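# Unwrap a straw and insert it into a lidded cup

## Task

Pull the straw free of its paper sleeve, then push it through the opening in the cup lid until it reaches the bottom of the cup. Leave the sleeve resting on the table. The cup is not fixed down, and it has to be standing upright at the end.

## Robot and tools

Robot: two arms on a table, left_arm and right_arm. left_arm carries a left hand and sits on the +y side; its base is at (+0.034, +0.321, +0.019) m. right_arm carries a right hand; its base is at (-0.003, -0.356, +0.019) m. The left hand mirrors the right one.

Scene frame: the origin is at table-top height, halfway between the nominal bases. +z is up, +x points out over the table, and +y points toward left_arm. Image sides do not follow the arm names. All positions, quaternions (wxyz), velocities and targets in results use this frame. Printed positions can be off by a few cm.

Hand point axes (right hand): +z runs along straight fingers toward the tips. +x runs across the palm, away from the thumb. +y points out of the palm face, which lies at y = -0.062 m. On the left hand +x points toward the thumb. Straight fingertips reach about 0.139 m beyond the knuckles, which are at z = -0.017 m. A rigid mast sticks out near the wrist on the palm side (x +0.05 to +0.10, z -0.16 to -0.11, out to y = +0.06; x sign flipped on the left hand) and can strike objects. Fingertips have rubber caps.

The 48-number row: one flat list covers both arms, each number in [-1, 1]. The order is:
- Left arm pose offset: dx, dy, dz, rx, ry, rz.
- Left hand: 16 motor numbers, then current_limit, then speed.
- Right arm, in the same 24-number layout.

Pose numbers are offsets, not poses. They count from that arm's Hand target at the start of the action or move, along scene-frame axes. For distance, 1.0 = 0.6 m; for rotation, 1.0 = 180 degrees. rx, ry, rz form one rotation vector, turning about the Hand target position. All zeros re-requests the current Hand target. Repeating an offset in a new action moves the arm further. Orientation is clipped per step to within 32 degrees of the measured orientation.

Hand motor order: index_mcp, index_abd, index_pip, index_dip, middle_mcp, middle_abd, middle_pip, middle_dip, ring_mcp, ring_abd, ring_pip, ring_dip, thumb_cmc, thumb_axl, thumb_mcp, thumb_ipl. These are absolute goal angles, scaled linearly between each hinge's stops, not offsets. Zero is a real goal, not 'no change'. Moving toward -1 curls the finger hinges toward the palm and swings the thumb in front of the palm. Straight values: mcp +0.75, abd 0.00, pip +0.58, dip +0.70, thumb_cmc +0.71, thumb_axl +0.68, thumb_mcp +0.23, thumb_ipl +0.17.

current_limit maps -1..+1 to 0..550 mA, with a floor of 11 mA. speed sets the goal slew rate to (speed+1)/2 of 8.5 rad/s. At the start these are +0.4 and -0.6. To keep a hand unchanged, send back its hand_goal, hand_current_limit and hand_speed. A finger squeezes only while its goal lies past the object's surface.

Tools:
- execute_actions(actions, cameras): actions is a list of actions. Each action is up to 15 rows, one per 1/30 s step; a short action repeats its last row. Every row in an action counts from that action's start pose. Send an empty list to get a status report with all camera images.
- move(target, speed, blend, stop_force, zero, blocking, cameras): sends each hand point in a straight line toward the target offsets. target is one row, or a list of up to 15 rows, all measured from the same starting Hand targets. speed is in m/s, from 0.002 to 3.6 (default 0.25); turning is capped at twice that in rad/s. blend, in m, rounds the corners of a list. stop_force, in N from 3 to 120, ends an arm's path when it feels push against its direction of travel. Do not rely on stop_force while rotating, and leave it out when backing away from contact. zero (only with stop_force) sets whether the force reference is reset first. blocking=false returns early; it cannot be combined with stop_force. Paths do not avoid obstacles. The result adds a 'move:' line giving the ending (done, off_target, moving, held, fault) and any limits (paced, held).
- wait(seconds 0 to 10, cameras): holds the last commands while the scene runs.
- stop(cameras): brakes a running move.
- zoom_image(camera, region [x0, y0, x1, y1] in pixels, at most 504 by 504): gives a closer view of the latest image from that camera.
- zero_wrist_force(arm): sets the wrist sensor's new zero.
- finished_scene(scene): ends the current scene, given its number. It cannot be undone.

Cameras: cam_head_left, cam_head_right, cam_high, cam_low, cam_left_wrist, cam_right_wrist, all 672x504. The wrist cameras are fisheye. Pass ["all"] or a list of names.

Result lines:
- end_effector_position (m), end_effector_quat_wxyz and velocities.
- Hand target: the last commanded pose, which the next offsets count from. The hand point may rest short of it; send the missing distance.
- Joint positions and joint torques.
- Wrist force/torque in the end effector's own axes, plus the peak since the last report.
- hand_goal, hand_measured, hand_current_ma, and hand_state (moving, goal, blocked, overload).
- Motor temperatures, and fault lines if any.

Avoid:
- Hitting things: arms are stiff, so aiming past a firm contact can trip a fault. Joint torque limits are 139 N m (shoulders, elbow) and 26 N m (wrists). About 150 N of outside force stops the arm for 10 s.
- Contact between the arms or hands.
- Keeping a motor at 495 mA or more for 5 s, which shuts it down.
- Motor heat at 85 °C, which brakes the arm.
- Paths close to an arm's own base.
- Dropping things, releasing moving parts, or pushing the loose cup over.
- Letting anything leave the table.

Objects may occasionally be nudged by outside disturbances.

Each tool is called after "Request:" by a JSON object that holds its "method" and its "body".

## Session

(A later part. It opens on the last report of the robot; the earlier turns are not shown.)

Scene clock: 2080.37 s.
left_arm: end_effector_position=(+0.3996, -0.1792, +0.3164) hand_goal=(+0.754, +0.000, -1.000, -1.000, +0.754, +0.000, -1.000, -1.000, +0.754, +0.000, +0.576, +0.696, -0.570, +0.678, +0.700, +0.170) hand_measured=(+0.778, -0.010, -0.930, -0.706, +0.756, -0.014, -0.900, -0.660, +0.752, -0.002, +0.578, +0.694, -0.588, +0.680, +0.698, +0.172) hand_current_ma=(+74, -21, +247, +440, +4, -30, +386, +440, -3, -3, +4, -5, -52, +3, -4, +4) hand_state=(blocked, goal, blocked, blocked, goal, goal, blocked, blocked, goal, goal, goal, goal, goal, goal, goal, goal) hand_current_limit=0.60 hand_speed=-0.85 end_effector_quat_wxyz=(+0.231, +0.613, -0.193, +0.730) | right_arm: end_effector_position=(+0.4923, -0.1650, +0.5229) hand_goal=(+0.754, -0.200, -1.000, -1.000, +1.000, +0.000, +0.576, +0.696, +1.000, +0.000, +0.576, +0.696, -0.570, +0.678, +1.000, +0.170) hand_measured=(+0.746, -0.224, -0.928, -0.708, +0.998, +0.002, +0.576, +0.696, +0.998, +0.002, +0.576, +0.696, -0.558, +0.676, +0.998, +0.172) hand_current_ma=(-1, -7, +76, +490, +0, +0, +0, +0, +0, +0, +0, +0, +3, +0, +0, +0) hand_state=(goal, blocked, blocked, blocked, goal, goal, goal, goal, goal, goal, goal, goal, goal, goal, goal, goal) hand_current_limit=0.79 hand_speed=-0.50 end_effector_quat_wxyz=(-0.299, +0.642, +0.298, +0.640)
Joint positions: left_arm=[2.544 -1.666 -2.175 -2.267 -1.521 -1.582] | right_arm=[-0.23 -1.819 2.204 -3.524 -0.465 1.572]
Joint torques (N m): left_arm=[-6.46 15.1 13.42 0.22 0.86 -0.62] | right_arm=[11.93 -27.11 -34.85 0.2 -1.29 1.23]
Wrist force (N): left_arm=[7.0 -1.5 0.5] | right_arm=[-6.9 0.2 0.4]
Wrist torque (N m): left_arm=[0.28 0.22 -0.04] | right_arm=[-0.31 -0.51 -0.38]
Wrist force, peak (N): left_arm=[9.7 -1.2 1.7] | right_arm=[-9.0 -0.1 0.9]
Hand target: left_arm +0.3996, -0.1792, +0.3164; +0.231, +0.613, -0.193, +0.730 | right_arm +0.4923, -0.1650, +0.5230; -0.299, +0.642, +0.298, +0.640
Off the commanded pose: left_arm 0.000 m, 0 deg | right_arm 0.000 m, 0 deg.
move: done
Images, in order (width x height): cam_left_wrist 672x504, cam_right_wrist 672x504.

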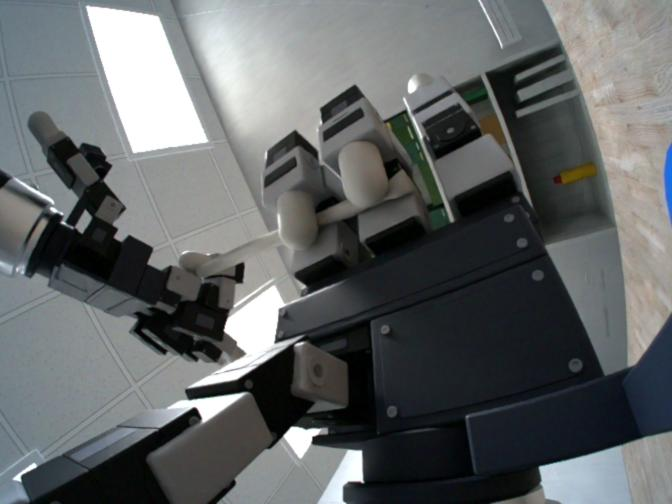

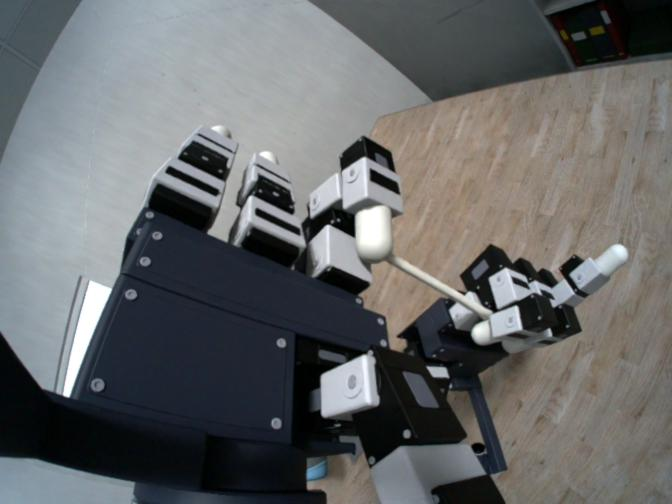

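Request:
{"method": "zoom_image", "body": {"camera": "cam_left_wrist", "region": [330, 120, 450, 240]}}

Request:
{"method": "execute_actions", "body": {"actions": [], "cameras": ["cam_low","cam_high","cam_head_left","cam_head_right"]}}

Scaled by 4.200 from the camera's 672x504 image, which has a finer 960x720 frame.

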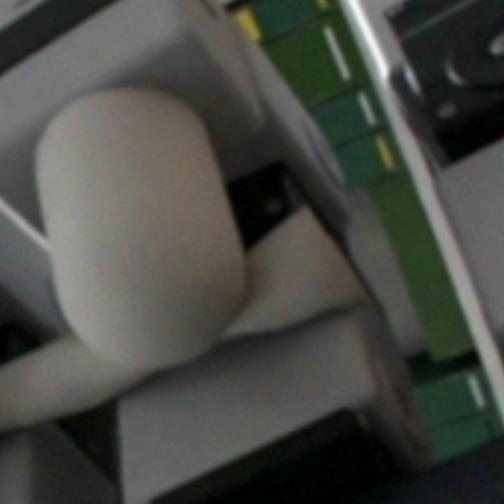

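Scene clock: 2089.97 s.
left_arm: end_effector_position=(+0.3996, -0.1792, +0.3164) hand_goal=(+0.754, +0.000, -1.000, -1.000, +0.754, +0.000, -1.000, -1.000, +0.754, +0.000, +0.576, +0.696, -0.570, +0.678, +0.700, +0.170) hand_measured=(+0.778, -0.010, -0.930, -0.706, +0.756, -0.014, -0.900, -0.660, +0.752, -0.002, +0.578, +0.694, -0.588, +0.680, +0.698, +0.172) hand_current_ma=(+75, -21, +247, +440, +4, -30, +386, +440, -3, -3, +4, -5, -52, +3, -4, +4) hand_state=(blocked, goal, blocked, blocked, goal, goal, blocked, blocked, goal, goal, goal, goal, goal, goal, goal, goal) hand_current_limit=0.60 hand_speed=-0.85 end_effector_quat_wxyz=(+0.231, +0.613, -0.193, +0.730) | right_arm: end_effector_position=(+0.4923, -0.1650, +0.5230) hand_goal=(+0.754, -0.200, -1.000, -1.000, +1.000, +0.000, +0.576, +0.696, +1.000, +0.000, +0.576, +0.696, -0.570, +0.678, +1.000, +0.170) hand_measured=(+0.746, -0.224, -0.928, -0.710, +0.998, +0.002, +0.576, +0.696, +0.998, +0.002, +0.576, +0.696, -0.558, +0.676, +0.998, +0.172) hand_current_ma=(-1, -6, +76, +492, +0, +0, +0, +0, +0, +0, +0, +0, +3, +0, +0, +0) hand_state=(goal, blocked, blocked, blocked, goal, goal, goal, goal, goal, goal, goal, goal, goal, goal, goal, goal) hand_current_limit=0.79 hand_speed=-0.50 end_effector_quat_wxyz=(-0.299, +0.642, +0.298, +0.640)
Joint positions: left_arm=[2.544 -1.666 -2.175 -2.267 -1.521 -1.582] | right_arm=[-0.23 -1.82 2.204 -3.524 -0.465 1.572]
Joint velocities: within noise
Joint torques (N m): left_arm=[-6.54 14.55 8.28 0.56 0.53 -0.74] | right_arm=[12.58 -25.63 -36.24 0.22 -1.38 -1.3]
Motor temperatures (°C): left_arm=[31 33 35 41 37 39] | right_arm=[30 28 31 34 31 36]
Wrist force (N): left_arm=[6.9 -1.7 0.8] | right_arm=[-5.6 0.6 0.5]
Wrist torque (N m): left_arm=[0.27 0.23 -0.08] | right_arm=[-0.29 -0.54 -0.33]
Wrist force, peak (N): left_arm=[7.9 -1.6 1.0] | right_arm=[-6.7 0.4 0.6]
Hand target: left_arm +0.3996, -0.1792, +0.3164; +0.231, +0.613, -0.193, +0.730 | right_arm +0.4923, -0.1650, +0.5230; -0.299, +0.642, +0.298, +0.640
Off the commanded pose: left_arm 0.000 m, 0 deg | right_arm 0.000 m, 0 deg.
Images, in order (width x height): cam_head_left 672x504, cam_head_right 672x504, cam_high 672x504, cam_low 672x504.

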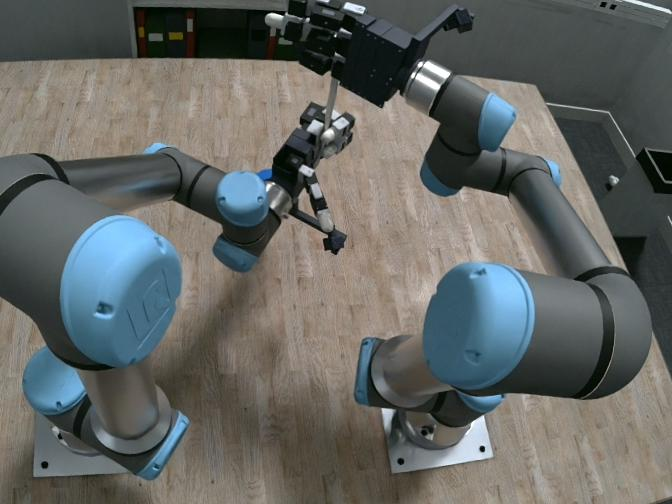

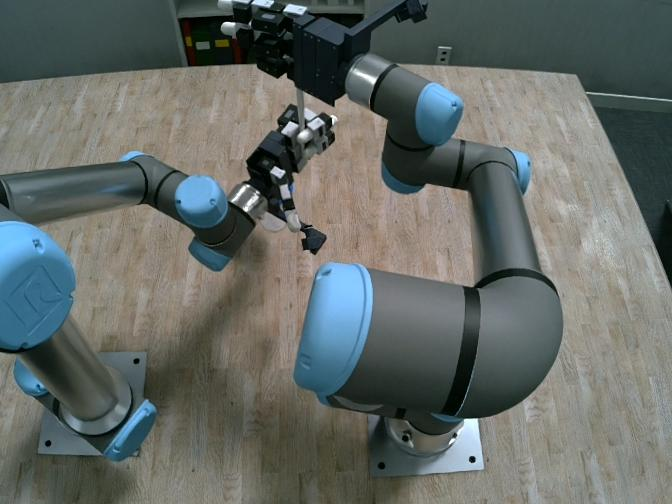

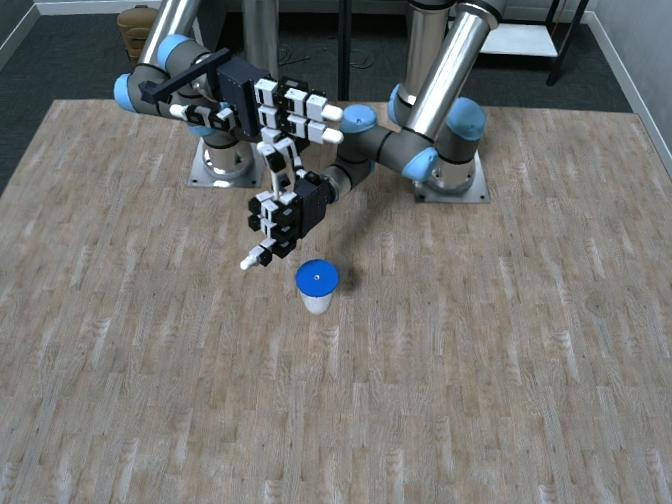

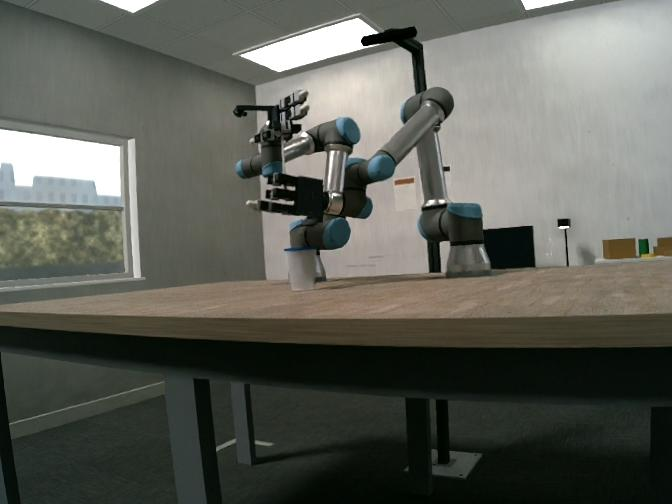

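Request:
{"method": "move", "body": {"target": [[0,0,0,0,0,0,0.754,0,-1.0,-0.35,0.754,0,-1.0,-0.35,0.754,0,0.576,0.696,-0.571,0.677,0.7,0.17,0.4,-0.85,0,0,0,0,0,0,0.754,-0.2,-1.0,-1.0,1.0,0,0.576,0.696,1.0,0,0.576,0.696,-0.571,0.677,1.0,0.17,0.4,-0.5],[0.0033,-0.0023,-0.0217,0,0,0,0.754,0,-1.0,-0.35,0.754,0,-1.0,-0.35,0.754,0,0.576,0.696,-0.571,0.677,0.7,0.17,0.4,-0.85,0,0,0,0,0,0,0.754,-0.2,-1.0,-1.0,1.0,0,0.576,0.696,1.0,0,0.576,0.696,-0.571,0.677,1.0,0.17,0.4,-0.5]], "speed": 0.02, "cameras": ["cam_right_wrist","cam_left_wrist"]}}

Request:
{"method": "zoom_image", "body": {"camera": "cam_left_wrist", "region": [200, 100, 450, 290]}}

Scene clock: 2100.07 s.
left_arm: end_effector_position=(+0.4015, -0.1806, +0.3035) hand_goal=(+0.754, +0.000, -1.000, -0.350, +0.754, +0.000, -1.000, -0.350, +0.754, +0.000, +0.576, +0.696, -0.570, +0.678, +0.700, +0.170) hand_measured=(+0.756, -0.006, -0.998, -0.352, +0.754, -0.004, -0.998, -0.350, +0.752, -0.002, +0.578, +0.694, -0.588, +0.680, +0.698, +0.172) hand_current_ma=(+5, -9, +4, -5, +1, -6, +5, -1, -3, -3, +4, -5, -52, +3, -4, +4) hand_state=(goal, goal, goal, goal, goal, goal, goal, goal, goal, goal, goal, goal, goal, goal, goal, goal) hand_current_limit=0.40 hand_speed=-0.85 end_effector_quat_wxyz=(+0.231, +0.613, -0.193, +0.730) | right_arm: end_effector_position=(+0.4923, -0.1650, +0.5230) hand_goal=(+0.754, -0.200, -1.000, -1.000, +1.000, +0.000, +0.576, +0.696, +1.000, +0.000, +0.576, +0.696, -0.570, +0.678, +1.000, +0.170) hand_measured=(+0.752, -0.214, -0.924, -0.716, +0.998, +0.002, +0.576, +0.696, +0.998, +0.002, +0.576, +0.696, -0.558, +0.676, +0.998, +0.172) hand_current_ma=(+0, -2, +83, +385, +0, +0, +0, +0, +0, +0, +0, +0, +3, +0, +0, +0) hand_state=(goal, goal, blocked, blocked, goal, goal, goal, goal, goal, goal, goal, goal, goal, goal, goal, goal) hand_current_limit=0.40 hand_speed=-0.50 end_effector_quat_wxyz=(-0.299, +0.642, +0.298, +0.640)
Joint positions: left_arm=[2.543 -1.695 -2.185 -2.228 -1.521 -1.582] | right_arm=[-0.23 -1.82 2.204 -3.524 -0.465 1.572]
Joint torques (N m): left_arm=[-9.57 14.75 9.61 4.46 -1.82 1.64] | right_arm=[6.49 -10.39 -13.54 0.35 -1.38 -1.42]
Wrist force (N): left_arm=[0.3 1.2 0.5] | right_arm=[1.2 -1.0 3.2]
Wrist torque (N m): left_arm=[0.20 -0.03 -0.06] | right_arm=[-0.52 -0.48 0.14]
Wrist force, peak (N): left_arm=[7.2 -1.7 0.8] | right_arm=[-6.6 0.0 0.3]
Hand target: left_arm +0.4016, -0.1806, +0.3033; +0.231, +0.613, -0.193, +0.730 | right_arm +0.4923, -0.1650, +0.5230; -0.299, +0.642, +0.298, +0.640
Off the commanded pose: left_arm 0.000 m, 0 deg | right_arm 0.000 m, 0 deg.
move: done
Images, in order (width x height): cam_left_wrist 672x504, cam_right_wrist 672x504.

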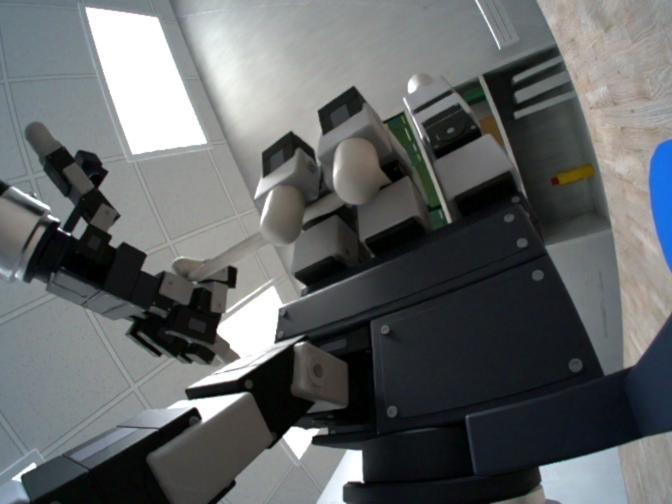

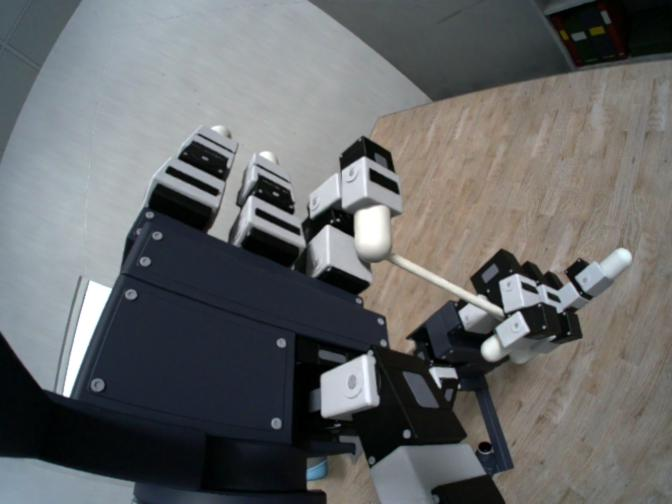

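Scaled by 2.016 from the camera's 672x504 image, which has a finer 960x720 frame.

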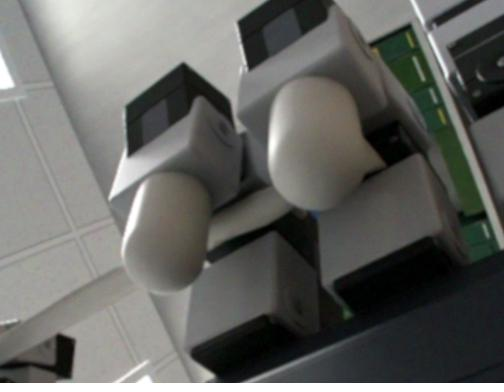

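Request:
{"method": "move", "body": {"target": [0,0,0,0,0,0,0.754,0,-1.0,-0.35,0.754,0,-1.0,-1.0,0.754,0,0.576,0.696,-0.571,0.677,0.7,0.17,-0.2,-0.85,0,0,0,0,0,0,0.754,-0.2,-1.0,-1.0,1.0,0,0.576,0.696,1.0,0,0.576,0.696,-0.571,0.677,1.0,0.17,0.4,-0.5], "cameras": ["cam_left_wrist"]}}

Request:
{"method": "zoom_image", "body": {"camera": "cam_left_wrist", "region": [200, 100, 450, 290]}}

Scene clock: 2105.50 s.
left_arm: end_effector_position=(+0.4016, -0.1806, +0.3033) hand_goal=(+0.754, +0.000, -1.000, -0.350, +0.754, +0.000, -1.000, -1.000, +0.754, +0.000, +0.576, +0.696, -0.570, +0.678, +0.700, +0.170) hand_measured=(+0.776, -0.006, -0.998, -0.352, +0.738, +0.000, -0.972, -0.662, +0.752, -0.002, +0.578, +0.694, -0.588, +0.680, +0.698, +0.172) hand_current_ma=(+69, -9, +4, -5, -45, +1, +83, +220, -3, -3, +4, -5, -52, +3, -4, +4) hand_state=(blocked, goal, goal, goal, goal, goal, blocked, blocked, goal, goal, goal, goal, goal, goal, goal, goal) hand_current_limit=-0.20 hand_speed=-0.85 end_effector_quat_wxyz=(+0.231, +0.613, -0.193, +0.730) | right_arm: end_effector_position=(+0.4923, -0.1650, +0.5230) hand_goal=(+0.754, -0.200, -1.000, -1.000, +1.000, +0.000, +0.576, +0.696, +1.000, +0.000, +0.576, +0.696, -0.570, +0.678, +1.000, +0.170) hand_measured=(+0.752, -0.214, -0.912, -0.732, +0.998, +0.002, +0.576, +0.696, +0.998, +0.002, +0.576, +0.696, -0.558, +0.676, +0.998, +0.172) hand_current_ma=(+0, -2, +111, +385, +0, +0, +0, +0, +0, +0, +0, +0, +3, +0, +0, +0) hand_state=(goal, goal, blocked, blocked, goal, goal, goal, goal, goal, goal, goal, goal, goal, goal, goal, goal) hand_current_limit=0.40 hand_speed=-0.50 end_effector_quat_wxyz=(-0.299, +0.642, +0.298, +0.640)
Joint positions: left_arm=[2.543 -1.696 -2.185 -2.228 -1.521 -1.582] | right_arm=[-0.23 -1.82 2.204 -3.524 -0.465 1.572]
Joint torques (N m): left_arm=[-9.8 18.34 10.02 5.14 -1.33 1.13] | right_arm=[-4.81 4.88 -9.44 0.37 -1.33 -1.32]
Wrist force (N): left_arm=[-1.8 0.5 0.1] | right_arm=[2.8 -1.6 2.5]
Wrist torque (N m): left_arm=[0.24 -0.07 -0.35] | right_arm=[-0.49 -0.52 0.27]
Wrist force, peak (N): left_arm=[-1.9 0.6 0.3] | right_arm=[3.2 -1.7 2.6]
Hand target: left_arm +0.4016, -0.1806, +0.3033; +0.231, +0.613, -0.193, +0.730 | right_arm +0.4923, -0.1650, +0.5230; -0.299, +0.642, +0.298, +0.640
Off the commanded pose: left_arm 0.000 m, 0 deg | right_arm 0.000 m, 0 deg.
move: done
Images, in order (width x height): cam_left_wrist 672x504.

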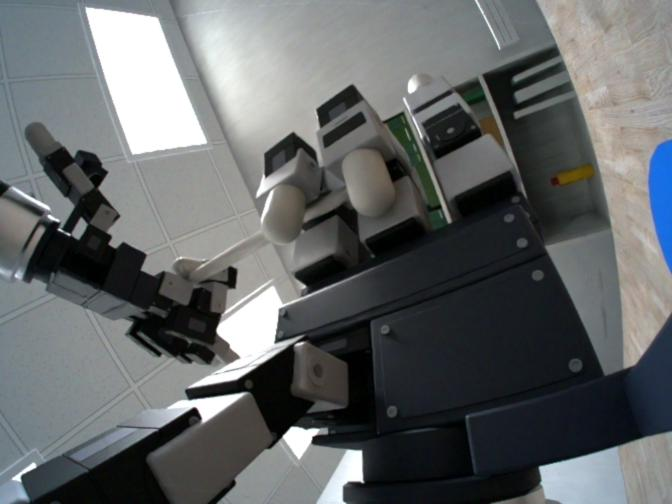

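Scaled by 2.016 from the camera's 672x504 image, which has a finer 960x720 frame.

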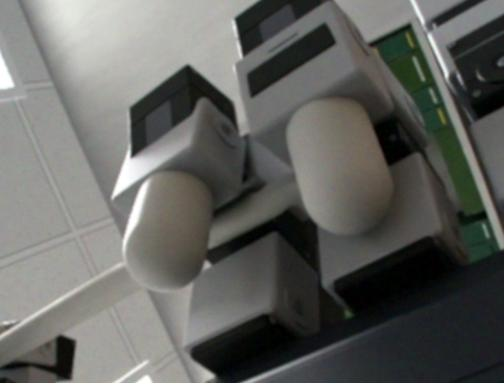

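Request:
{"method": "move", "body": {"target": [0,0,0,0,0,0,0.754,0,-1.0,-0.35,0.754,0,-1.0,-1.0,0.754,0,0.576,0.696,-0.571,0.677,0.7,0.17,0.6,-0.85,0,0,0,0,0,0,0.754,-0.2,-1.0,-1.0,1.0,0,0.576,0.696,1.0,0,0.576,0.696,-0.571,0.677,1.0,0.17,0.79,-0.5]}}

Request:
{"method": "move", "body": {"target": [0,0,0,0,0,0,0.754,0,-1.0,-0.35,0.754,0,-1.0,-1.0,0.754,0,0.576,0.696,-0.571,0.677,0.7,0.17,0.6,-0.85,-0.0005,0.0004,0.0035,0,0,0,0.754,-0.2,-1.0,-1.0,1.0,0,0.576,0.696,1.0,0,0.576,0.696,-0.571,0.677,1.0,0.17,0.79,-0.5], "speed": 0.01}}

Request:
{"method": "move", "body": {"target": [0,0,0,0,0,0,0.754,0,-1.0,-0.35,0.754,0,-1.0,-1.0,0.754,0,0.576,0.696,-0.571,0.677,0.7,0.17,0.6,-0.85,-0.0005,0.0004,0.0035,0,0,0,0.754,-0.2,-1.0,-1.0,1.0,0,0.576,0.696,1.0,0,0.576,0.696,-0.571,0.677,1.0,0.17,0.79,-0.5], "speed": 0.01, "cameras": ["cam_right_wrist","cam_left_wrist"]}}

Request:
{"method": "zoom_image", "body": {"camera": "cam_left_wrist", "region": [120, 100, 450, 350]}}

Scene clock: 2113.93 s.
left_arm: end_effector_position=(+0.4016, -0.1806, +0.3033) hand_goal=(+0.754, +0.000, -1.000, -0.350, +0.754, +0.000, -1.000, -1.000, +0.754, +0.000, +0.576, +0.696, -0.570, +0.678, +0.700, +0.170) hand_measured=(+0.778, -0.004, -0.998, -0.352, +0.738, +0.000, -0.960, -0.712, +0.752, -0.002, +0.578, +0.694, -0.588, +0.680, +0.698, +0.172) hand_current_ma=(+74, -9, +4, -5, -48, +1, +129, +440, -3, -3, +4, -5, -52, +3, -4, +4) hand_state=(blocked, goal, goal, goal, goal, goal, blocked, blocked, goal, goal, goal, goal, goal, goal, goal, goal) hand_current_limit=0.60 hand_speed=-0.85 end_effector_quat_wxyz=(+0.231, +0.613, -0.193, +0.730) | right_arm: end_effector_position=(+0.4923, -0.1650, +0.5230) hand_goal=(+0.754, -0.200, -1.000, -1.000, +1.000, +0.000, +0.576, +0.696, +1.000, +0.000, +0.576, +0.696, -0.570, +0.678, +1.000, +0.170) hand_measured=(+0.752, -0.214, -0.906, -0.742, +0.998, +0.002, +0.576, +0.696, +0.998, +0.002, +0.576, +0.696, -0.558, +0.676, +0.998, +0.172) hand_current_ma=(+0, -2, +127, +492, +0, +0, +0, +0, +0, +0, +0, +0, +3, +0, +0, +0) hand_state=(goal, goal, blocked, blocked, goal, goal, goal, goal, goal, goal, goal, goal, goal, goal, goal, goal) hand_current_limit=0.79 hand_speed=-0.50 end_effector_quat_wxyz=(-0.299, +0.642, +0.298, +0.640)
Joint positions: left_arm=[2.543 -1.696 -2.185 -2.228 -1.521 -1.582] | right_arm=[-0.23 -1.82 2.204 -3.524 -0.465 1.572]
Joint torques (N m): left_arm=[-8.79 27.14 17.28 5.25 -0.07 0.45] | right_arm=[-9.12 4.4 -9.6 0.26 -1.35 -1.38]
Wrist force (N): left_arm=[-2.2 0.6 0.1] | right_arm=[2.9 -1.6 2.4]
Wrist torque (N m): left_arm=[0.26 -0.05 -0.39] | right_arm=[-0.48 -0.50 0.27]
Wrist force, peak (N): left_arm=[-2.3 0.5 0.1] | right_arm=[3.5 -1.5 2.4]
Hand target: left_arm +0.4016, -0.1806, +0.3033; +0.231, +0.613, -0.193, +0.730 | right_arm +0.4923, -0.1650, +0.5230; -0.299, +0.642, +0.298, +0.640
Off the commanded pose: left_arm 0.000 m, 0 deg | right_arm 0.000 m, 0 deg.
move: done

Scene clock: 2114.63 s.
left_arm: end_effector_position=(+0.4016, -0.1806, +0.3033) hand_goal=(+0.754, +0.000, -1.000, -0.350, +0.754, +0.000, -1.000, -1.000, +0.754, +0.000, +0.576, +0.696, -0.570, +0.678, +0.700, +0.170) hand_measured=(+0.778, -0.004, -0.998, -0.352, +0.738, +0.000, -0.958, -0.716, +0.752, -0.002, +0.578, +0.694, -0.588, +0.680, +0.698, +0.172) hand_current_ma=(+74, -8, +4, -5, -48, +0, +138, +440, -3, -3, +4, -5, -52, +3, -4, +4) hand_state=(blocked, goal, goal, goal, goal, goal, blocked, blocked, goal, goal, goal, goal, goal, goal, goal, goal) hand_current_limit=0.60 hand_speed=-0.85 end_effector_quat_wxyz=(+0.231, +0.613, -0.193, +0.730) | right_arm: end_effector_position=(+0.4920, -0.1648, +0.5249) hand_goal=(+0.754, -0.200, -1.000, -1.000, +1.000, +0.000, +0.576, +0.696, +1.000, +0.000, +0.576, +0.696, -0.570, +0.678, +1.000, +0.170) hand_measured=(+0.752, -0.214, -0.906, -0.742, +0.998, +0.002, +0.576, +0.696, +0.998, +0.002, +0.576, +0.696, -0.558, +0.676, +0.998, +0.172) hand_current_ma=(+0, -2, +128, +492, +0, +0, +0, +0, +0, +0, +0, +0, +3, +0, +0, +0) hand_state=(goal, goal, blocked, blocked, goal, goal, goal, goal, goal, goal, goal, goal, goal, goal, goal, goal) hand_current_limit=0.79 hand_speed=-0.50 end_effector_quat_wxyz=(-0.299, +0.642, +0.298, +0.640) end_effector_velocity=(-0.001, +0.001, +0.002) end_effector_angular_velocity=(+0.000, -0.001, +0.001)
Joint positions: left_arm=[2.543 -1.696 -2.185 -2.228 -1.521 -1.582] | right_arm=[-0.23 -1.822 2.2 -3.518 -0.466 1.572]
Joint velocities: left_arm=[within noise] | right_arm=[0.001 -0.005 -0.002 0.005 0 0.001]
Joint torques (N m): left_arm=[-9.98 27.69 17.74 3.85 0.03 0.23] | right_arm=[11.13 -23.4 -33.16 1.24 -1.48 0.55]
Wrist force (N): left_arm=[1.0 1.0 0.5] | right_arm=[0.3 -1.0 2.7]
Wrist torque (N m): left_arm=[0.23 0.05 -0.09] | right_arm=[-0.52 -0.48 0.06]
Wrist force, peak (N): left_arm=[-2.6 0.6 -0.1] | right_arm=[3.5 -1.6 2.2]
Hand target: left_arm +0.4016, -0.1806, +0.3033; +0.231, +0.613, -0.193, +0.730 | right_arm +0.4920, -0.1648, +0.5251; -0.299, +0.642, +0.298, +0.640
Off the commanded pose: left_arm 0.000 m, 0 deg | right_arm 0.000 m, 0 deg.
move: done

Scene clock: 2115.33 s.
left_arm: end_effector_position=(+0.4016, -0.1806, +0.3033) hand_goal=(+0.754, +0.000, -1.000, -0.350, +0.754, +0.000, -1.000, -1.000, +0.754, +0.000, +0.576, +0.696, -0.570, +0.678, +0.700, +0.170) hand_measured=(+0.774, -0.004, -0.998, -0.352, +0.740, +0.000, -0.958, -0.716, +0.752, -0.002, +0.578, +0.694, -0.588, +0.680, +0.698, +0.172) hand_current_ma=(+59, -7, +4, -5, -37, +0, +138, +440, -3, -3, +4, -5, -52, +3, -4, +4) hand_state=(goal, goal, goal, goal, goal, goal, blocked, blocked, goal, goal, goal, goal, goal, goal, goal, goal) hand_current_limit=0.60 hand_speed=-0.85 end_effector_quat_wxyz=(+0.231, +0.613, -0.193, +0.730) | right_arm: end_effector_position=(+0.4917, -0.1646, +0.5270) hand_goal=(+0.754, -0.200, -1.000, -1.000, +1.000, +0.000, +0.576, +0.696, +1.000, +0.000, +0.576, +0.696, -0.570, +0.678, +1.000, +0.170) hand_measured=(+0.752, -0.214, -0.906, -0.742, +0.998, +0.002, +0.576, +0.696, +0.998, +0.002, +0.576, +0.696, -0.558, +0.676, +0.998, +0.172) hand_current_ma=(+0, -2, +128, +492, +0, +0, +0, +0, +0, +0, +0, +0, +3, +0, +0, +0) hand_state=(goal, goal, blocked, blocked, goal, goal, goal, goal, goal, goal, goal, goal, goal, goal, goal, goal) hand_current_limit=0.79 hand_speed=-0.50 end_effector_quat_wxyz=(-0.299, +0.642, +0.298, +0.640)
Joint positions: left_arm=[2.543 -1.696 -2.185 -2.228 -1.521 -1.582] | right_arm=[-0.229 -1.825 2.197 -3.511 -0.467 1.572]
Joint torques (N m): left_arm=[-10.16 29.89 19.19 1.94 0.21 0.2] | right_arm=[10.86 -22.8 -30.11 1.03 -1.62 1.28]
Wrist force (N): left_arm=[0.5 1.5 0.0] | right_arm=[0.1 -1.1 3.0]
Wrist torque (N m): left_arm=[0.26 0.00 -0.06] | right_arm=[-0.51 -0.45 0.08]
Wrist force, peak (N): left_arm=[0.8 1.4 0.5] | right_arm=[0.6 -1.4 3.2]
Hand target: left_arm +0.4016, -0.1806, +0.3033; +0.231, +0.613, -0.193, +0.730 | right_arm +0.4917, -0.1646, +0.5272; -0.299, +0.642, +0.298, +0.640
Off the commanded pose: left_arm 0.000 m, 0 deg | right_arm 0.000 m, 0 deg.
move: done
Images, in order (width x height): cam_left_wrist 672x504, cam_right_wrist 672x504.

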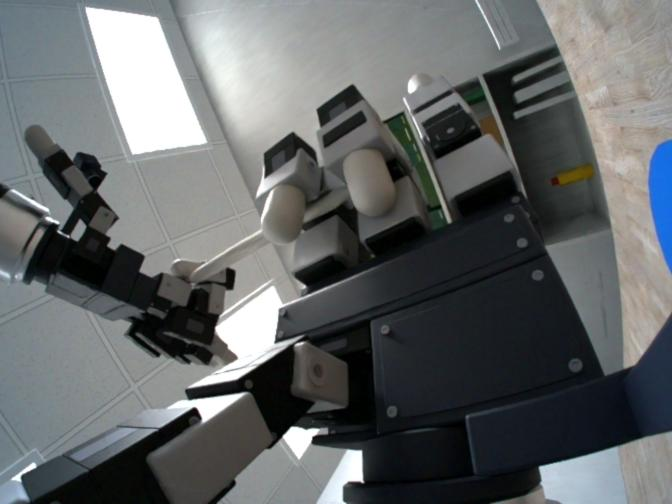

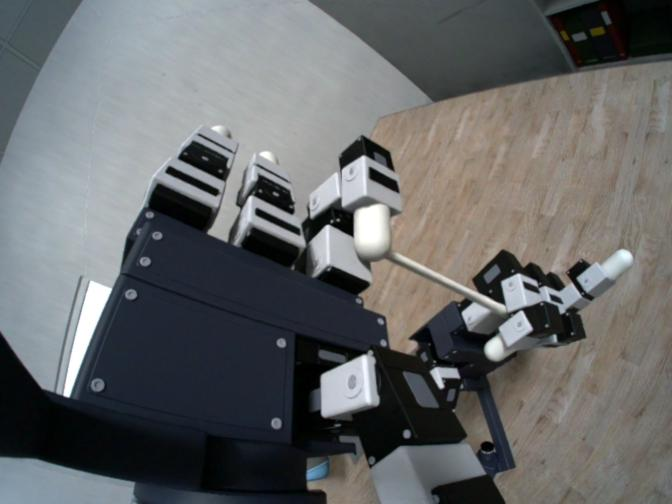

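Scaled by 1.527 from the camera's 672x504 image, which has a finer 960x720 frame.

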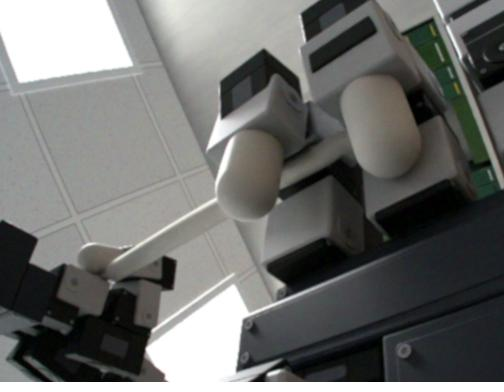

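Request:
{"method": "zoom_image", "body": {"camera": "cam_right_wrist", "region": [330, 180, 530, 370]}}

Request:
{"method": "zoom_image", "body": {"camera": "cam_left_wrist", "region": [150, 200, 290, 320]}}

Scaled by 2.520 from the camera's 672x504 image, which has a finer 960x720 frame.

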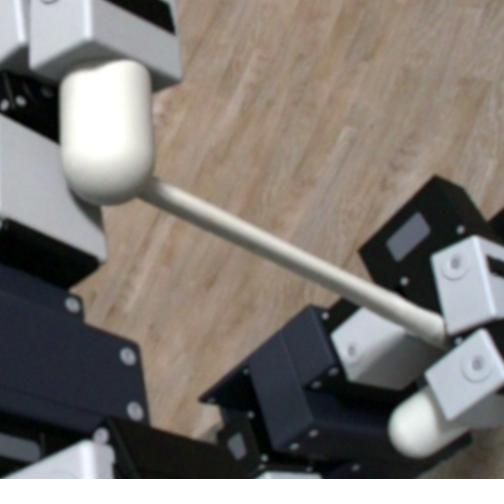

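Scaled by 3.600 from the camera's 672x504 image, which has a finer 960x720 frame.

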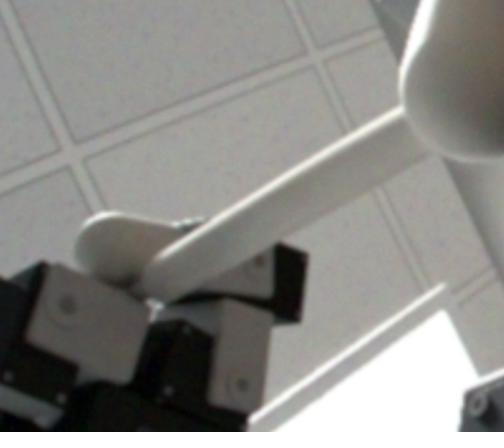

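Request:
{"method": "move", "body": {"target": [0,0,0,0,0,0,0.754,0,-1.0,-0.35,0.754,0,-1.0,-1.0,0.754,0,0.576,0.696,-0.571,0.677,0.7,0.17,0.6,-0.85,-0.0008,0.0006,0.006,0,0,0,0.754,-0.2,-1.0,-1.0,1.0,0,0.576,0.696,1.0,0,0.576,0.696,-0.571,0.677,1.0,0.17,0.79,-0.5], "speed": 0.01, "cameras": ["cam_left_wrist"]}}

Request:
{"method": "zoom_image", "body": {"camera": "cam_left_wrist", "region": [150, 130, 430, 340]}}

Scene clock: 2123.20 s.
left_arm: end_effector_position=(+0.4016, -0.1806, +0.3033) hand_goal=(+0.754, +0.000, -1.000, -0.350, +0.754, +0.000, -1.000, -1.000, +0.754, +0.000, +0.576, +0.696, -0.570, +0.678, +0.700, +0.170) hand_measured=(+0.768, -0.004, -0.998, -0.352, +0.744, +0.000, -0.958, -0.716, +0.752, -0.002, +0.578, +0.694, -0.588, +0.680, +0.698, +0.172) hand_current_ma=(+36, -7, +4, -5, -25, +0, +138, +440, -3, -3, +4, -5, -52, +3, -4, +4) hand_state=(goal, goal, goal, goal, goal, goal, blocked, blocked, goal, goal, goal, goal, goal, goal, goal, goal) hand_current_limit=0.60 hand_speed=-0.85 end_effector_quat_wxyz=(+0.231, +0.613, -0.193, +0.730) | right_arm: end_effector_position=(+0.4912, -0.1642, +0.5307) hand_goal=(+0.754, -0.200, -1.000, -1.000, +1.000, +0.000, +0.576, +0.696, +1.000, +0.000, +0.576, +0.696, -0.570, +0.678, +1.000, +0.170) hand_measured=(+0.752, -0.212, -0.906, -0.742, +0.998, +0.002, +0.576, +0.696, +0.998, +0.002, +0.576, +0.696, -0.558, +0.676, +0.998, +0.172) hand_current_ma=(+0, -2, +128, +492, +0, +0, +0, +0, +0, +0, +0, +0, +3, +0, +0, +0) hand_state=(goal, goal, blocked, blocked, goal, goal, goal, goal, goal, goal, goal, goal, goal, goal, goal, goal) hand_current_limit=0.79 hand_speed=-0.50 end_effector_quat_wxyz=(-0.299, +0.642, +0.298, +0.640)
Joint positions: left_arm=[2.543 -1.696 -2.185 -2.228 -1.521 -1.582] | right_arm=[-0.228 -1.83 2.19 -3.5 -0.467 1.572]
Joint torques (N m): left_arm=[-9.28 32.51 19.9 -0.42 0.06 -0.49] | right_arm=[11.01 -21.95 -31.56 1.53 -1.62 1.34]
Wrist force (N): left_arm=[0.3 1.5 0.0] | right_arm=[0.6 -1.3 3.2]
Wrist torque (N m): left_arm=[0.24 -0.01 -0.04] | right_arm=[-0.55 -0.47 0.11]
Wrist force, peak (N): left_arm=[0.7 1.6 0.4] | right_arm=[0.5 -1.2 3.5]
Hand target: left_arm +0.4016, -0.1806, +0.3033; +0.231, +0.613, -0.193, +0.730 | right_arm +0.4912, -0.1642, +0.5308; -0.299, +0.642, +0.298, +0.640
Off the commanded pose: left_arm 0.000 m, 0 deg | right_arm 0.000 m, 0 deg.
move: done
Images, in order (width x height): cam_left_wrist 672x504.

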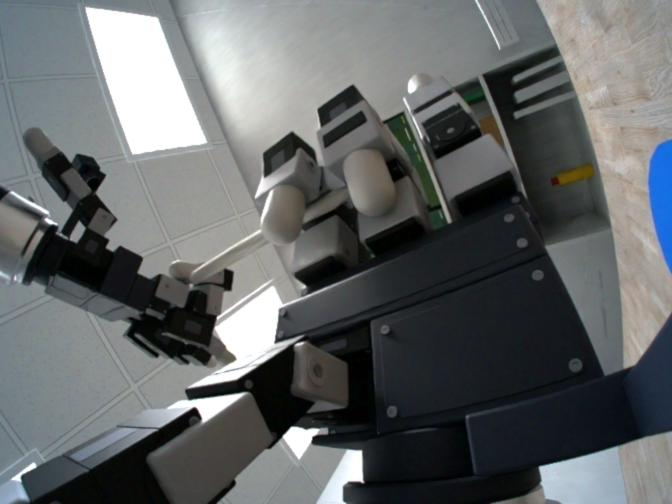

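Scaled by 1.800 from the camera's 672x504 image, which has a finer 960x720 frame.

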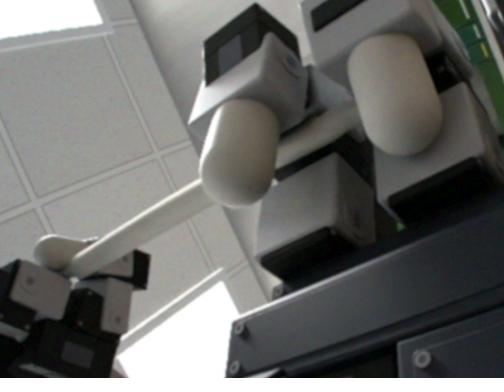

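Request:
{"method": "zoom_image", "body": {"camera": "cam_left_wrist", "region": [150, 220, 250, 310]}}

Request:
{"method": "zoom_image", "body": {"camera": "cam_left_wrist", "region": [240, 120, 440, 280]}}

Scaled by 5.040 from the camera's 672x504 image, which has a finer 960x720 frame.

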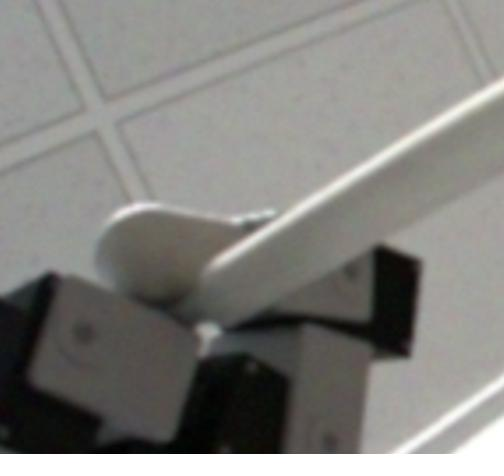

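Scaled by 2.520 from the camera's 672x504 image, which has a finer 960x720 frame.

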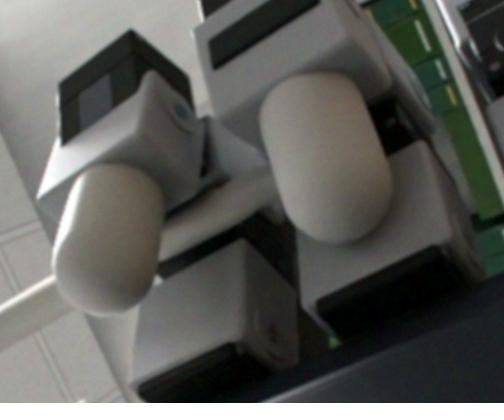

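Request:
{"method": "wait", "body": {"seconds": 0.1, "cameras": ["cam_low","cam_high","cam_head_left"]}}

Request:
{"method": "zoom_image", "body": {"camera": "cam_low", "region": [230, 90, 330, 220]}}

Request:
{"method": "zoom_image", "body": {"camera": "cam_high", "region": [230, 110, 350, 230]}}

Request:
{"method": "zoom_image", "body": {"camera": "cam_head_left", "region": [270, 40, 390, 190]}}

Scene clock: 2135.57 s.
left_arm: end_effector_position=(+0.4016, -0.1806, +0.3033) hand_goal=(+0.754, +0.000, -1.000, -0.350, +0.754, +0.000, -1.000, -1.000, +0.754, +0.000, +0.576, +0.696, -0.570, +0.678, +0.700, +0.170) hand_measured=(+0.768, -0.004, -0.998, -0.352, +0.744, +0.000, -0.958, -0.716, +0.752, -0.002, +0.578, +0.694, -0.588, +0.680, +0.698, +0.172) hand_current_ma=(+36, -7, +4, -5, -24, +0, +138, +440, -3, -3, +4, -5, -52, +3, -4, +4) hand_state=(goal, goal, goal, goal, goal, goal, blocked, blocked, goal, goal, goal, goal, goal, goal, goal, goal) hand_current_limit=0.60 hand_speed=-0.85 end_effector_quat_wxyz=(+0.231, +0.613, -0.193, +0.730) | right_arm: end_effector_position=(+0.4912, -0.1642, +0.5308) hand_goal=(+0.754, -0.200, -1.000, -1.000, +1.000, +0.000, +0.576, +0.696, +1.000, +0.000, +0.576, +0.696, -0.570, +0.678, +1.000, +0.170) hand_measured=(+0.752, -0.212, -0.906, -0.742, +0.998, +0.002, +0.576, +0.696, +0.998, +0.002, +0.576, +0.696, -0.558, +0.676, +0.998, +0.172) hand_current_ma=(+0, -2, +128, +492, +0, +0, +0, +0, +0, +0, +0, +0, +3, +0, +0, +0) hand_state=(goal, goal, blocked, blocked, goal, goal, goal, goal, goal, goal, goal, goal, goal, goal, goal, goal) hand_current_limit=0.79 hand_speed=-0.50 end_effector_quat_wxyz=(-0.299, +0.642, +0.298, +0.640)
Joint positions: left_arm=[2.543 -1.696 -2.185 -2.228 -1.521 -1.582] | right_arm=[-0.228 -1.83 2.19 -3.499 -0.468 1.572]
Joint torques (N m): left_arm=[-7.95 33.78 21.19 0.58 0.01 -0.8] | right_arm=[11.3 -22.87 -32.84 0.98 -1.67 -1.21]
Wrist force (N): left_arm=[0.5 1.6 0.2] | right_arm=[0.9 -1.2 3.1]
Wrist torque (N m): left_arm=[0.25 0.00 -0.04] | right_arm=[-0.53 -0.49 0.13]
Wrist force, peak (N): left_arm=[0.7 1.7 0.4] | right_arm=[0.5 -1.3 3.7]
Hand target: left_arm +0.4016, -0.1806, +0.3033; +0.231, +0.613, -0.193, +0.730 | right_arm +0.4912, -0.1642, +0.5308; -0.299, +0.642, +0.298, +0.640
Off the commanded pose: left_arm 0.000 m, 0 deg | right_arm 0.000 m, 0 deg.
wait: 0.10 s; at rest from the start
Images, in order (width x height): cam_head_left 672x504, cam_high 672x504, cam_low 672x504.

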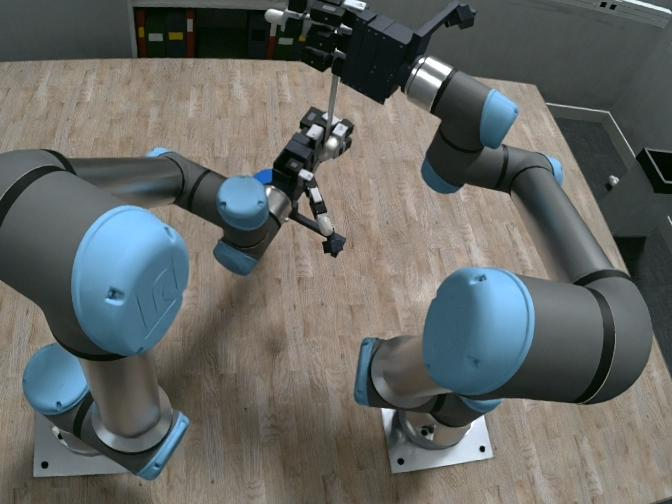

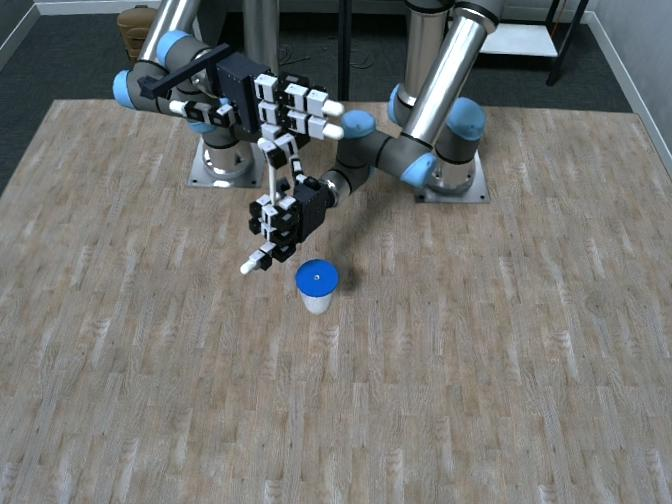

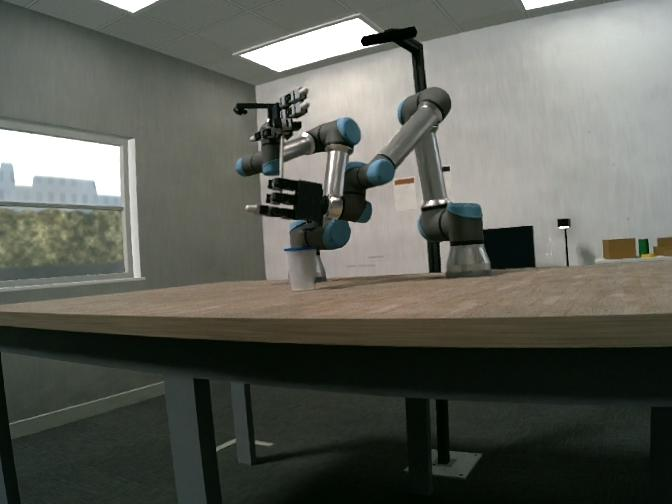

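Scaled by 3.877 from the camera's 672x504 image, which has a finer 960x720 frame.

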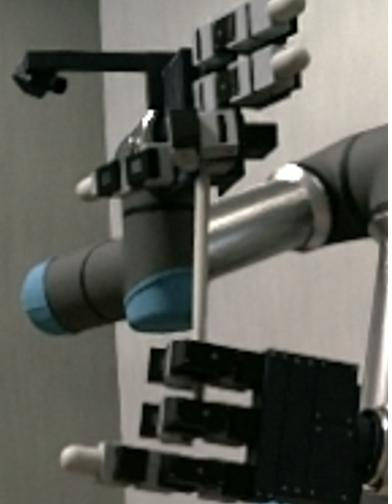

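Scaled by 4.200 from the camera's 672x504 image, which has a finer 960x720 frame.

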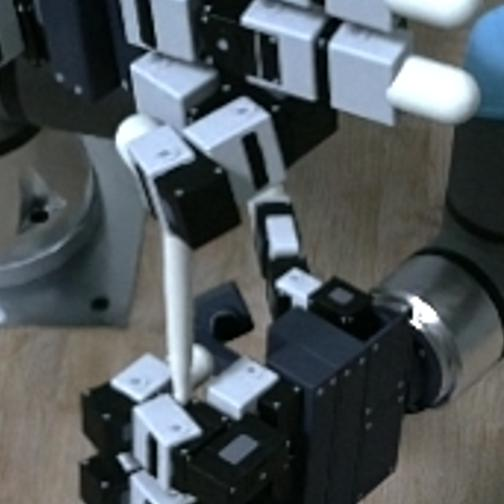

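Scaled by 3.360 from the camera's 672x504 image, which has a finer 960x720 frame.

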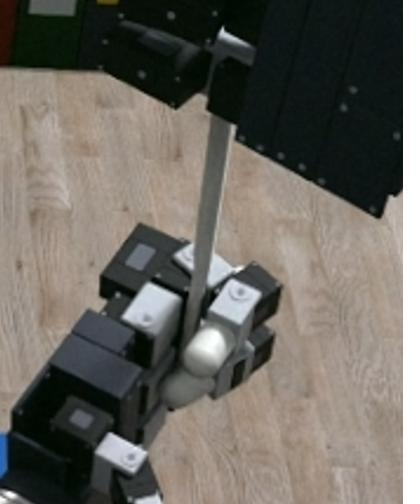

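Request:
{"method": "move", "body": {"target": [[0,0,0,0,0,0,0.754,0,-1.0,-0.35,0.754,0,-1.0,-0.35,0.754,0,0.576,0.696,-0.571,0.677,0.7,0.17,0.4,-0.85,0,0,0,0,0,0,0.754,-0.2,-1.0,-1.0,1.0,0,0.576,0.696,1.0,0,0.576,0.696,-0.571,0.677,1.0,0.17,0.5,-0.5],[-0.0065,0.0046,0.045,0,0,0,0.754,0,-1.0,-0.35,0.754,0,-1.0,-0.35,0.754,0,0.576,0.696,-0.571,0.677,0.7,0.17,0.4,-0.85,0,0,0,0,0,0,0.754,-0.2,-1.0,-1.0,1.0,0,0.576,0.696,1.0,0,0.576,0.696,-0.571,0.677,1.0,0.17,0.5,-0.5]], "speed": 0.03, "cameras": ["cam_left_wrist"]}}

Request:
{"method": "zoom_image", "body": {"camera": "cam_left_wrist", "region": [150, 100, 450, 330]}}

Scene clock: 2170.30 s.
left_arm: end_effector_position=(+0.3977, -0.1779, +0.3302) hand_goal=(+0.754, +0.000, -1.000, -0.350, +0.754, +0.000, -1.000, -0.350, +0.754, +0.000, +0.576, +0.696, -0.570, +0.678, +0.700, +0.170) hand_measured=(+0.756, -0.004, -0.998, -0.352, +0.752, +0.000, -0.998, -0.352, +0.752, -0.002, +0.578, +0.694, -0.588, +0.680, +0.698, +0.172) hand_current_ma=(+4, -7, +4, -5, -6, +0, +4, -5, -3, -3, +4, -5, -52, +3, -4, +4) hand_state=(goal, goal, goal, goal, goal, goal, goal, goal, goal, goal, goal, goal, goal, goal, goal, goal) hand_current_limit=0.40 hand_speed=-0.85 end_effector_quat_wxyz=(+0.231, +0.613, -0.193, +0.730) | right_arm: end_effector_position=(+0.4912, -0.1642, +0.5308) hand_goal=(+0.754, -0.200, -1.000, -1.000, +1.000, +0.000, +0.576, +0.696, +1.000, +0.000, +0.576, +0.696, -0.570, +0.678, +1.000, +0.170) hand_measured=(+0.752, -0.212, -0.906, -0.742, +0.998, +0.002, +0.576, +0.696, +0.998, +0.002, +0.576, +0.696, -0.558, +0.676, +0.998, +0.172) hand_current_ma=(+0, -2, +128, +412, +0, +0, +0, +0, +0, +0, +0, +0, +3, +0, +0, +0) hand_state=(goal, goal, blocked, blocked, goal, goal, goal, goal, goal, goal, goal, goal, goal, goal, goal, goal) hand_current_limit=0.50 hand_speed=-0.50 end_effector_quat_wxyz=(-0.299, +0.642, +0.298, +0.640)
Joint positions: left_arm=[2.544 -1.636 -2.163 -2.309 -1.521 -1.582] | right_arm=[-0.228 -1.83 2.19 -3.499 -0.468 1.572]
Joint torques (N m): left_arm=[11.82 32.28 25.16 0.1 1.12 -0.65] | right_arm=[10.47 -19.92 -28.3 1.03 -1.62 -1.34]
Wrist force (N): left_arm=[-1.0 1.9 0.5] | right_arm=[2.0 -1.9 3.5]
Wrist torque (N m): left_arm=[0.21 -0.06 -0.09] | right_arm=[-0.59 -0.48 0.23]
Wrist force, peak (N): left_arm=[-1.0 2.1 0.2] | right_arm=[2.1 -2.0 3.7]
Hand target: left_arm +0.3977, -0.1778, +0.3303; +0.231, +0.613, -0.193, +0.730 | right_arm +0.4912, -0.1642, +0.5308; -0.299, +0.642, +0.298, +0.640
Off the commanded pose: left_arm 0.000 m, 0 deg | right_arm 0.000 m, 0 deg.
move: done
Images, in order (width x height): cam_left_wrist 672x504.

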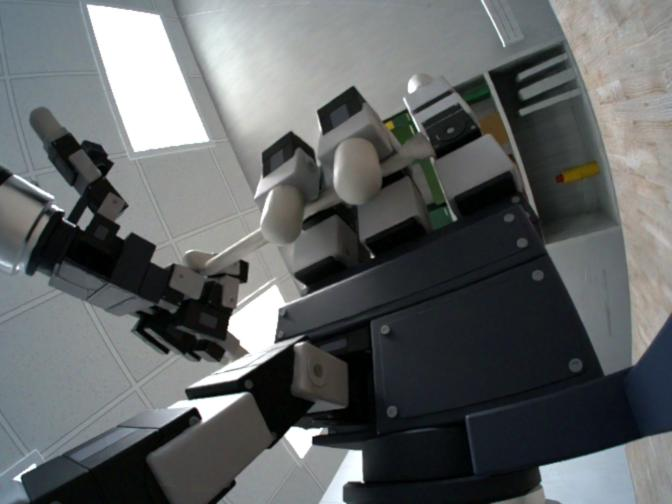

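Scaled by 1.680 from the camera's 672x504 image, which has a finer 960x720 frame.

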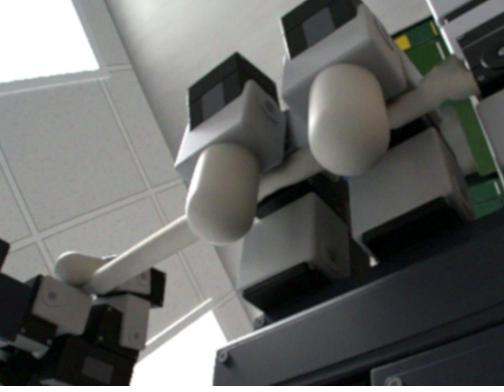

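Request:
{"method": "zoom_image", "body": {"camera": "cam_left_wrist", "region": [370, 110, 460, 190]}}

Request:
{"method": "zoom_image", "body": {"camera": "cam_left_wrist", "region": [150, 210, 270, 310]}}

Scaled by 5.600 from the camera's 672x504 image, which has a finer 960x720 frame.

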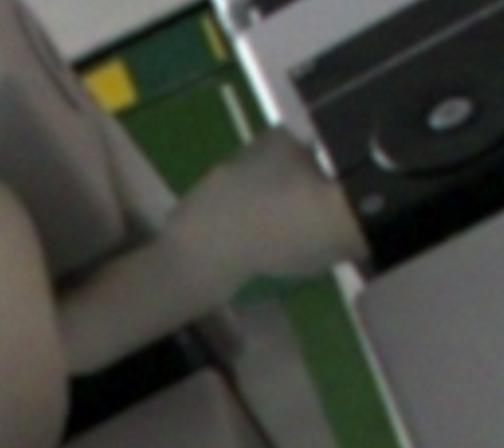

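Scaled by 4.200 from the camera's 672x504 image, which has a finer 960x720 frame.

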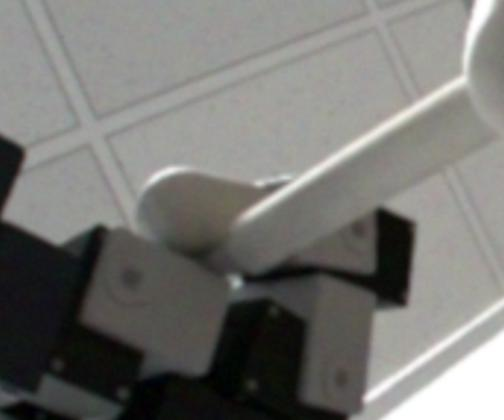

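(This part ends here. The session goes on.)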